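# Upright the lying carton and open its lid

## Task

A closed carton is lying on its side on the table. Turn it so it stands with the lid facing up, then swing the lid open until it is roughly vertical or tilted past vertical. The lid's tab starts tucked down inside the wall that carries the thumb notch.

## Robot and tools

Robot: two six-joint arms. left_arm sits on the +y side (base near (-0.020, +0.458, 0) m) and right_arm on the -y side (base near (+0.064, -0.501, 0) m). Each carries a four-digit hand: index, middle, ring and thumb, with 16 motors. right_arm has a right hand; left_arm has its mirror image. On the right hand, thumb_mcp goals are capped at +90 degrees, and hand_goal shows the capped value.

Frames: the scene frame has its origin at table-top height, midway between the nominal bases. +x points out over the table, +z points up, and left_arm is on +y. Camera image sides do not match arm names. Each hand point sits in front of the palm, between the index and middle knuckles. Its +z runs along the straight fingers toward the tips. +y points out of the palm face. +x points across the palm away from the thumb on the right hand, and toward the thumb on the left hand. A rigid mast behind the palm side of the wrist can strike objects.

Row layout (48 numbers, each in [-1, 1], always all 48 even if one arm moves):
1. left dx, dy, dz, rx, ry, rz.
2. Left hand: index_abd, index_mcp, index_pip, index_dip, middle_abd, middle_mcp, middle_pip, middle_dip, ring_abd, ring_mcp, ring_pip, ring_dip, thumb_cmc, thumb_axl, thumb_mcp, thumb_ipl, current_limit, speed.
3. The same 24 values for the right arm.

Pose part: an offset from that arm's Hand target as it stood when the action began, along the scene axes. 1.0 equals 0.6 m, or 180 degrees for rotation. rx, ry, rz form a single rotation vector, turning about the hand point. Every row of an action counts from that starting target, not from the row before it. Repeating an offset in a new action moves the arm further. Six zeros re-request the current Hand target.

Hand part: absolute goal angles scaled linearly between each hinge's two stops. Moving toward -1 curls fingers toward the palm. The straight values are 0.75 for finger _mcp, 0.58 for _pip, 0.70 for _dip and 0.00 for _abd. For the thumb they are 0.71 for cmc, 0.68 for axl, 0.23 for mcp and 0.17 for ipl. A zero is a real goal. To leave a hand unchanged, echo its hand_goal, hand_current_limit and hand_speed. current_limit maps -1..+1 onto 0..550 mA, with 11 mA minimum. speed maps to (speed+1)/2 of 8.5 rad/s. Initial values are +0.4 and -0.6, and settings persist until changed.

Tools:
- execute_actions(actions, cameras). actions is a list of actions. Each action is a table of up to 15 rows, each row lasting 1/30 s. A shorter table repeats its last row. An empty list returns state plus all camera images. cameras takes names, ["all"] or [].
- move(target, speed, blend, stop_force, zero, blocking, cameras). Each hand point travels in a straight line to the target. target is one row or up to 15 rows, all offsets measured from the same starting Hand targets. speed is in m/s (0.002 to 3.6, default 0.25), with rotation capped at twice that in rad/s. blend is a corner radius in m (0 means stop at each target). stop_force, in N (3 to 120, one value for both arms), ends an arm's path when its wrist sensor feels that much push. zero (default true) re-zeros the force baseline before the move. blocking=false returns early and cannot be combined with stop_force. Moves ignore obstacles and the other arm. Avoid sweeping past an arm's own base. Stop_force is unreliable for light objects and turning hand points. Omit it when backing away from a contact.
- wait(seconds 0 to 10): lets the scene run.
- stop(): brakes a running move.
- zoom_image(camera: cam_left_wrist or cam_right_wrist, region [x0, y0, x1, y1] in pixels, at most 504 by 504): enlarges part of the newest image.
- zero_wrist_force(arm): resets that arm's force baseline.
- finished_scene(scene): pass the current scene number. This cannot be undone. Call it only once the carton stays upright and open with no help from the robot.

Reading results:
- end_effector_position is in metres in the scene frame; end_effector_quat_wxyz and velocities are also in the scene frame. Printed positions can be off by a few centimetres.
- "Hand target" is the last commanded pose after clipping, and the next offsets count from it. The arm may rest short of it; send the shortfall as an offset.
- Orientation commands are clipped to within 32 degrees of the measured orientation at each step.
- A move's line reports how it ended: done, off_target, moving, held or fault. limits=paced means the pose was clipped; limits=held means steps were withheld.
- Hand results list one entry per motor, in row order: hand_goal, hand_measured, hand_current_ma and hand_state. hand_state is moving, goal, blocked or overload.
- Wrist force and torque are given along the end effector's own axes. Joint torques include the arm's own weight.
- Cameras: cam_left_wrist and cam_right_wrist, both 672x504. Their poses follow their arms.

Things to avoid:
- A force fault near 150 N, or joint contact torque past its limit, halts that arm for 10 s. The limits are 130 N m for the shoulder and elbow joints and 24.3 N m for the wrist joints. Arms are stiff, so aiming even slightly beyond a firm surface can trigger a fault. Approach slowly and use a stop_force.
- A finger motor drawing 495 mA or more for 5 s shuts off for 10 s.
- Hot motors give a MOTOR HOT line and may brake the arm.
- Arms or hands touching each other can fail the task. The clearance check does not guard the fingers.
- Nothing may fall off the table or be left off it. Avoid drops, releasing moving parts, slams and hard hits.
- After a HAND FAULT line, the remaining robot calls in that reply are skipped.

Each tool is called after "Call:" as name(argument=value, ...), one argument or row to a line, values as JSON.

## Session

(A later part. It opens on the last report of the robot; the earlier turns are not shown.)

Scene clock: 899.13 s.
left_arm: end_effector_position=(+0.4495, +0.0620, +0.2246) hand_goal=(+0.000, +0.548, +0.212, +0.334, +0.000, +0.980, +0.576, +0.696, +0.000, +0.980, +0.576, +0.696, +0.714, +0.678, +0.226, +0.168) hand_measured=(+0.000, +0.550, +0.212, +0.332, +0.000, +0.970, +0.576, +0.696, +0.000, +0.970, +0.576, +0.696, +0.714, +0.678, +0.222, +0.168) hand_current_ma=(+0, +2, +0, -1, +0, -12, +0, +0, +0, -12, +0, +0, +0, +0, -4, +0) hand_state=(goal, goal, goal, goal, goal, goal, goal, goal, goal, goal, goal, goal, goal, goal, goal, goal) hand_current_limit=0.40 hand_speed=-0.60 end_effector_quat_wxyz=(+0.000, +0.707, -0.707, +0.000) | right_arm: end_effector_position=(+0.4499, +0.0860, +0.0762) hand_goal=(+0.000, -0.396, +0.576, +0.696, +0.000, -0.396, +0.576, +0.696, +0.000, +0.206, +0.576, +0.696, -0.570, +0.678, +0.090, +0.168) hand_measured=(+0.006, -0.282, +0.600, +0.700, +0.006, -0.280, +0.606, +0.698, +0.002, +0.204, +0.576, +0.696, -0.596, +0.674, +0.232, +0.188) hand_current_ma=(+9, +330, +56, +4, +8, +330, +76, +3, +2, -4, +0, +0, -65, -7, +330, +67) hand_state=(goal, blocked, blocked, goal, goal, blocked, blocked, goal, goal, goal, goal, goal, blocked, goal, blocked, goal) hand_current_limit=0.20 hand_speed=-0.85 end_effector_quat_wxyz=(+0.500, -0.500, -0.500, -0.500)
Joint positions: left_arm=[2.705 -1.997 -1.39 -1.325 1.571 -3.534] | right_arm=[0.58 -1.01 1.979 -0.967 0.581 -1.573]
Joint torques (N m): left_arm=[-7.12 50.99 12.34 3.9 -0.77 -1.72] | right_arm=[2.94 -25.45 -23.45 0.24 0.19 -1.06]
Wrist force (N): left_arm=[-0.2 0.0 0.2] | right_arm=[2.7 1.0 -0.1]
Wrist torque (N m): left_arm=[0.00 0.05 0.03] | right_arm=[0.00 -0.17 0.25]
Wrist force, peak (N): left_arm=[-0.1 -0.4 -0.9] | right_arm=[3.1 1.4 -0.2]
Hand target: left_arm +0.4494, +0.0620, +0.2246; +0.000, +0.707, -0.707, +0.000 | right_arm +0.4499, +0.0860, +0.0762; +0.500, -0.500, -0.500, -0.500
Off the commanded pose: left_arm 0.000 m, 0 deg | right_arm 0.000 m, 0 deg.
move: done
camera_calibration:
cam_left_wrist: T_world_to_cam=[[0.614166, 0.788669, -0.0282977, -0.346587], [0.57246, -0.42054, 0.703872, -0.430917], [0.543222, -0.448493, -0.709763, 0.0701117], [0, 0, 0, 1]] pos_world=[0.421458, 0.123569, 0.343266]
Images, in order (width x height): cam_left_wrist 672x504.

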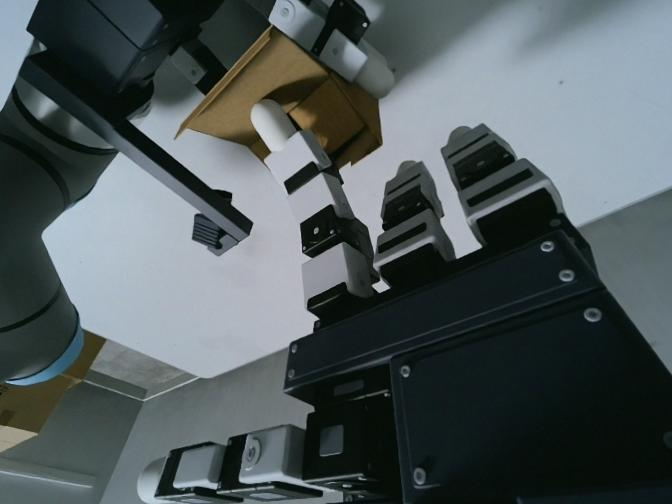

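Call:
move(
  target=[0.18,0,0.06,0,0,0, 0,0.548,0.212,0.333,0,0.98,0.576,0.696,0,0.98,0.576,0.696,0.714,0.678,0.226,0.168,0.4,-0.6, 0,0,0,0,0,0, 0,-0.08,0.576,0.696,0,-0.08,0.576,0.696,0,0.205,0.576,0.696,-0.571,0.678,0.36,0.168,0.3,-0.9],
  speed=0.15,
)

Call:
move(
  target=[0,0,0,0,0,0, 0,0.548,0.212,0.333,0,0.98,0.576,0.696,0,0.98,0.576,0.696,0.714,0.678,0.226,0.168,0.4,-0.6, -0.25,0,0,0,0,0, 0,-0.08,0.576,0.696,0,-0.08,0.576,0.696,0,0.205,0.576,0.696,-0.571,0.678,0.36,0.168,0.3,-0.9],
  speed=0.1,
  cameras=["all"],
)

Call:
zoom_image(
  camera="cam_left_wrist",
  region=[170, 0, 430, 200],
)

Scene clock: 921.03 s.
left_arm: end_effector_position=(+0.5574, +0.0620, +0.2606) hand_goal=(+0.000, +0.548, +0.212, +0.334, +0.000, +0.980, +0.576, +0.696, +0.000, +0.980, +0.576, +0.696, +0.714, +0.678, +0.226, +0.168) hand_measured=(+0.000, +0.550, +0.212, +0.332, +0.000, +0.972, +0.576, +0.696, +0.000, +0.970, +0.576, +0.696, +0.714, +0.678, +0.222, +0.168) hand_current_ma=(+0, +2, +0, -1, +0, -11, +0, +0, +0, -11, +0, +0, +0, +0, -4, +0) hand_state=(goal, goal, goal, goal, goal, goal, goal, goal, goal, goal, goal, goal, goal, goal, goal, goal) hand_current_limit=0.40 hand_speed=-0.60 end_effector_quat_wxyz=(+0.000, +0.707, -0.707, +0.000) | right_arm: end_effector_position=(+0.4499, +0.0860, +0.0762) hand_goal=(+0.000, -0.080, +0.576, +0.696, +0.000, -0.080, +0.576, +0.696, +0.000, +0.206, +0.576, +0.696, -0.570, +0.678, +0.360, +0.168) hand_measured=(+0.004, -0.082, +0.578, +0.698, +0.004, -0.082, +0.580, +0.698, +0.002, +0.204, +0.576, +0.696, -0.562, +0.676, +0.358, +0.170) hand_current_ma=(+4, -3, +4, +3, +4, -4, +4, +3, +2, -4, +0, +0, +14, -4, -4, +4) hand_state=(goal, goal, goal, goal, goal, goal, goal, goal, goal, goal, goal, goal, goal, goal, goal, goal) hand_current_limit=0.30 hand_speed=-0.90 end_effector_quat_wxyz=(+0.500, -0.500, -0.500, -0.500)
Joint positions: left_arm=[2.76 -2.221 -0.947 -1.544 1.571 -3.479] | right_arm=[0.58 -1.01 1.979 -0.967 0.581 -1.573]
Joint torques (N m): left_arm=[8.38 38.11 28.15 0.55 1.19 1.7] | right_arm=[7.42 -26.4 -22.85 0.25 0.17 -0.94]
Wrist force (N): left_arm=[-0.2 -0.1 0.1] | right_arm=[0.5 0.8 0.8]
Wrist torque (N m): left_arm=[-0.02 0.02 -0.03] | right_arm=[-0.02 0.04 0.31]
Wrist force, peak (N): left_arm=[-0.2 0.3 0.9] | right_arm=[3.3 1.3 -0.2]
Hand target: left_arm +0.5574, +0.0620, +0.2606; +0.000, +0.707, -0.707, +0.000 | right_arm +0.4499, +0.0860, +0.0762; +0.500, -0.500, -0.500, -0.500
Off the commanded pose: left_arm 0.000 m, 0 deg | right_arm 0.000 m, 0 deg.
move: done

Scene clock: 923.13 s.
left_arm: end_effector_position=(+0.5574, +0.0620, +0.2606) hand_goal=(+0.000, +0.548, +0.212, +0.334, +0.000, +0.980, +0.576, +0.696, +0.000, +0.980, +0.576, +0.696, +0.714, +0.678, +0.226, +0.168) hand_measured=(+0.000, +0.550, +0.212, +0.332, +0.000, +0.972, +0.576, +0.696, +0.000, +0.970, +0.576, +0.696, +0.714, +0.678, +0.222, +0.168) hand_current_ma=(+0, +2, +0, -1, +0, -11, +0, +0, +0, -11, +0, +0, +0, +0, -4, +0) hand_state=(goal, goal, goal, goal, goal, goal, goal, goal, goal, goal, goal, goal, goal, goal, goal, goal) hand_current_limit=0.40 hand_speed=-0.60 end_effector_quat_wxyz=(+0.000, +0.707, -0.707, +0.000) | right_arm: end_effector_position=(+0.3000, +0.0860, +0.0762) hand_goal=(+0.000, -0.080, +0.576, +0.696, +0.000, -0.080, +0.576, +0.696, +0.000, +0.206, +0.576, +0.696, -0.570, +0.678, +0.360, +0.168) hand_measured=(+0.004, -0.082, +0.578, +0.698, +0.004, -0.082, +0.578, +0.698, +0.002, +0.204, +0.576, +0.696, -0.562, +0.676, +0.358, +0.170) hand_current_ma=(+4, -3, +3, +3, +4, -3, +4, +3, +2, -3, +0, +0, +14, -4, -4, +4) hand_state=(goal, goal, goal, goal, goal, goal, goal, goal, goal, goal, goal, goal, goal, goal, goal, goal) hand_current_limit=0.30 hand_speed=-0.90 end_effector_quat_wxyz=(+0.500, -0.500, -0.500, -0.500)
Joint positions: left_arm=[2.76 -2.222 -0.947 -1.544 1.571 -3.479] | right_arm=[0.818 -1.127 2.215 -1.086 0.82 -1.572]
Joint torques (N m): left_arm=[9.06 37.12 26.29 0.53 1.2 1.66] | right_arm=[7.75 -37.54 2.74 -3.38 2.01 1.7]
Wrist force (N): left_arm=[0.0 0.1 0.3] | right_arm=[0.6 0.7 0.5]
Wrist torque (N m): left_arm=[-0.02 0.01 -0.02] | right_arm=[-0.03 0.02 0.28]
Wrist force, peak (N): left_arm=[0.0 -0.1 0.5] | right_arm=[0.6 2.0 0.7]
Hand target: left_arm +0.5574, +0.0620, +0.2606; +0.000, +0.707, -0.707, +0.000 | right_arm +0.2999, +0.0860, +0.0762; +0.500, -0.500, -0.500, -0.500
Off the commanded pose: left_arm 0.000 m, 0 deg | right_arm 0.000 m, 0 deg.
move: done
camera_calibration:
cam_left_wrist: T_world_to_cam=[[0.614166, 0.788669, -0.0282977, -0.411837], [0.57246, -0.42054, 0.703872, -0.518025], [0.543222, -0.448493, -0.709763, 0.0370496], [0, 0, 0, 1]] pos_world=[0.529358, 0.123569, 0.379266]
cam_right_wrist: T_world_to_cam=[[0.626249, -0.0466906, -0.778224, -0.0965549], [-0.576484, -0.699748, -0.421923, 0.216745], [-0.524861, 0.712862, -0.465133, 0.265811], [0, 0, 0, 1]] pos_world=[0.324931, -0.0423275, 0.139946]

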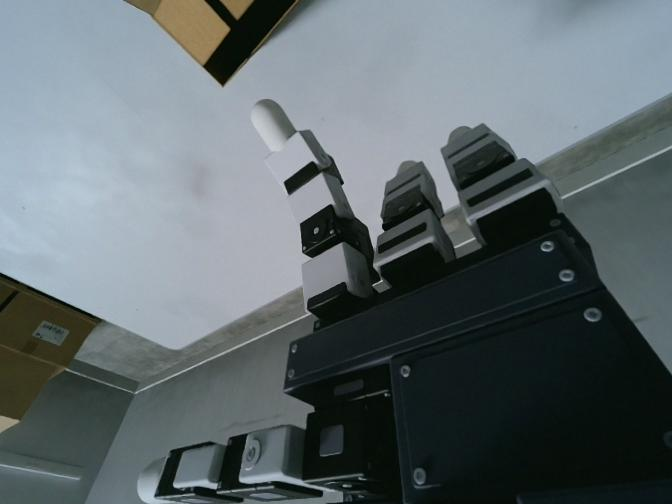

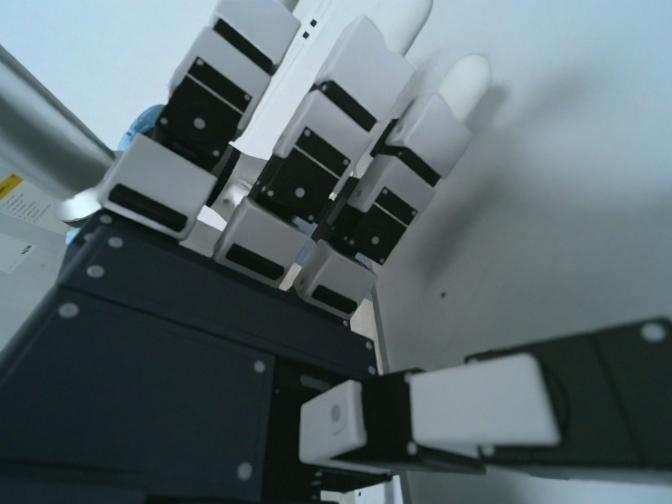

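Scaled by 1.938 from the camera's 672x504 image, which has a finer 960x720 frame.

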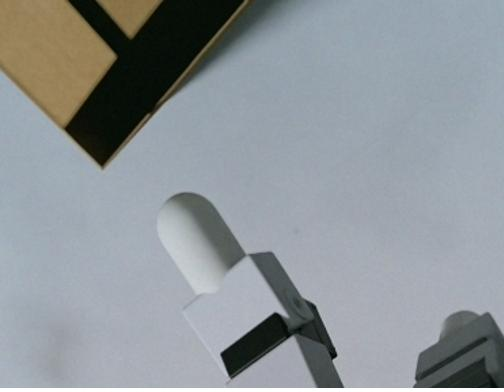

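Call:
move(
  target=[-0.2157,0.01,0.117,0,0,0, 0,0.548,0.212,0.333,0,0.98,0.576,0.696,0,0.98,0.576,0.696,0.714,0.678,0.226,0.168,0.4,-0.6, 0,0,0,0,0,0, 0,-0.08,0.576,0.696,0,-0.08,0.576,0.696,0,0.205,0.576,0.696,-0.571,0.678,0.36,0.168,0.3,-0.9],
  speed=0.25,
  cameras=["cam_left_wrist"],
)

Scene clock: 937.57 s.
left_arm: end_effector_position=(+0.4281, +0.0680, +0.3308) hand_goal=(+0.000, +0.548, +0.212, +0.334, +0.000, +0.980, +0.576, +0.696, +0.000, +0.980, +0.576, +0.696, +0.714, +0.678, +0.226, +0.168) hand_measured=(+0.000, +0.550, +0.212, +0.332, +0.000, +0.972, +0.576, +0.696, +0.000, +0.972, +0.576, +0.696, +0.714, +0.678, +0.222, +0.168) hand_current_ma=(+0, +2, +0, -1, +0, -11, +0, +0, +0, -11, +0, +0, +0, +0, -4, +0) hand_state=(goal, goal, goal, goal, goal, goal, goal, goal, goal, goal, goal, goal, goal, goal, goal, goal) hand_current_limit=0.40 hand_speed=-0.60 end_effector_quat_wxyz=(+0.000, +0.707, -0.707, +0.000) | right_arm: end_effector_position=(+0.2999, +0.0860, +0.0762) hand_goal=(+0.000, -0.080, +0.576, +0.696, +0.000, -0.080, +0.576, +0.696, +0.000, +0.206, +0.576, +0.696, -0.570, +0.678, +0.360, +0.168) hand_measured=(+0.004, -0.082, +0.578, +0.698, +0.004, -0.082, +0.578, +0.698, +0.002, +0.204, +0.576, +0.696, -0.562, +0.676, +0.358, +0.170) hand_current_ma=(+4, -3, +3, +3, +4, -3, +4, +3, +2, -3, +0, +0, +14, -4, -4, +4) hand_state=(goal, goal, goal, goal, goal, goal, goal, goal, goal, goal, goal, goal, goal, goal, goal, goal) hand_current_limit=0.30 hand_speed=-0.90 end_effector_quat_wxyz=(+0.500, -0.500, -0.500, -0.500)
Joint positions: left_arm=[2.701 -1.912 -1.236 -1.564 1.571 -3.538] | right_arm=[0.819 -1.127 2.215 -1.086 0.82 -1.572]
Joint torques (N m): left_arm=[-6.27 48.51 13.83 0.47 -1.3 -1.97] | right_arm=[8.87 -36.04 1.79 -3.43 1.96 1.63]
Wrist force (N): left_arm=[0.0 0.0 0.3] | right_arm=[0.5 0.9 0.3]
Wrist torque (N m): left_arm=[-0.03 0.01 0.04] | right_arm=[0.00 0.04 0.27]
Wrist force, peak (N): left_arm=[-0.4 -1.2 0.7] | right_arm=[0.5 1.2 0.6]
Hand target: left_arm +0.4280, +0.0680, +0.3308; +0.000, +0.707, -0.707, +0.000 | right_arm +0.2999, +0.0860, +0.0762; +0.500, -0.500, -0.500, -0.500
Off the commanded pose: left_arm 0.000 m, 0 deg | right_arm 0.000 m, 0 deg.
move: done
camera_calibration:
cam_left_wrist: T_world_to_cam=[[0.614166, 0.788669, -0.0282977, -0.335173], [0.57246, -0.42054, 0.703872, -0.490824], [0.543222, -0.448493, -0.709763, 0.159734], [0, 0, 0, 1]] pos_world=[0.400058, 0.129569, 0.449366]
Images, in order (width x height): cam_left_wrist 672x504.

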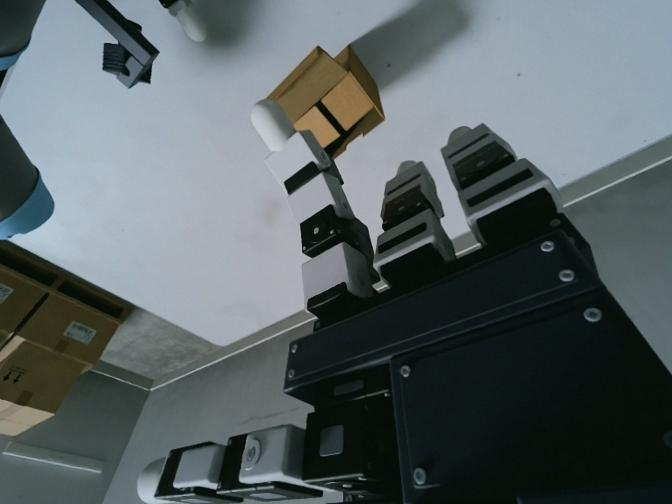

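Call:
finished_scene(
  scene=1,
)

The scene is finished: the task was done.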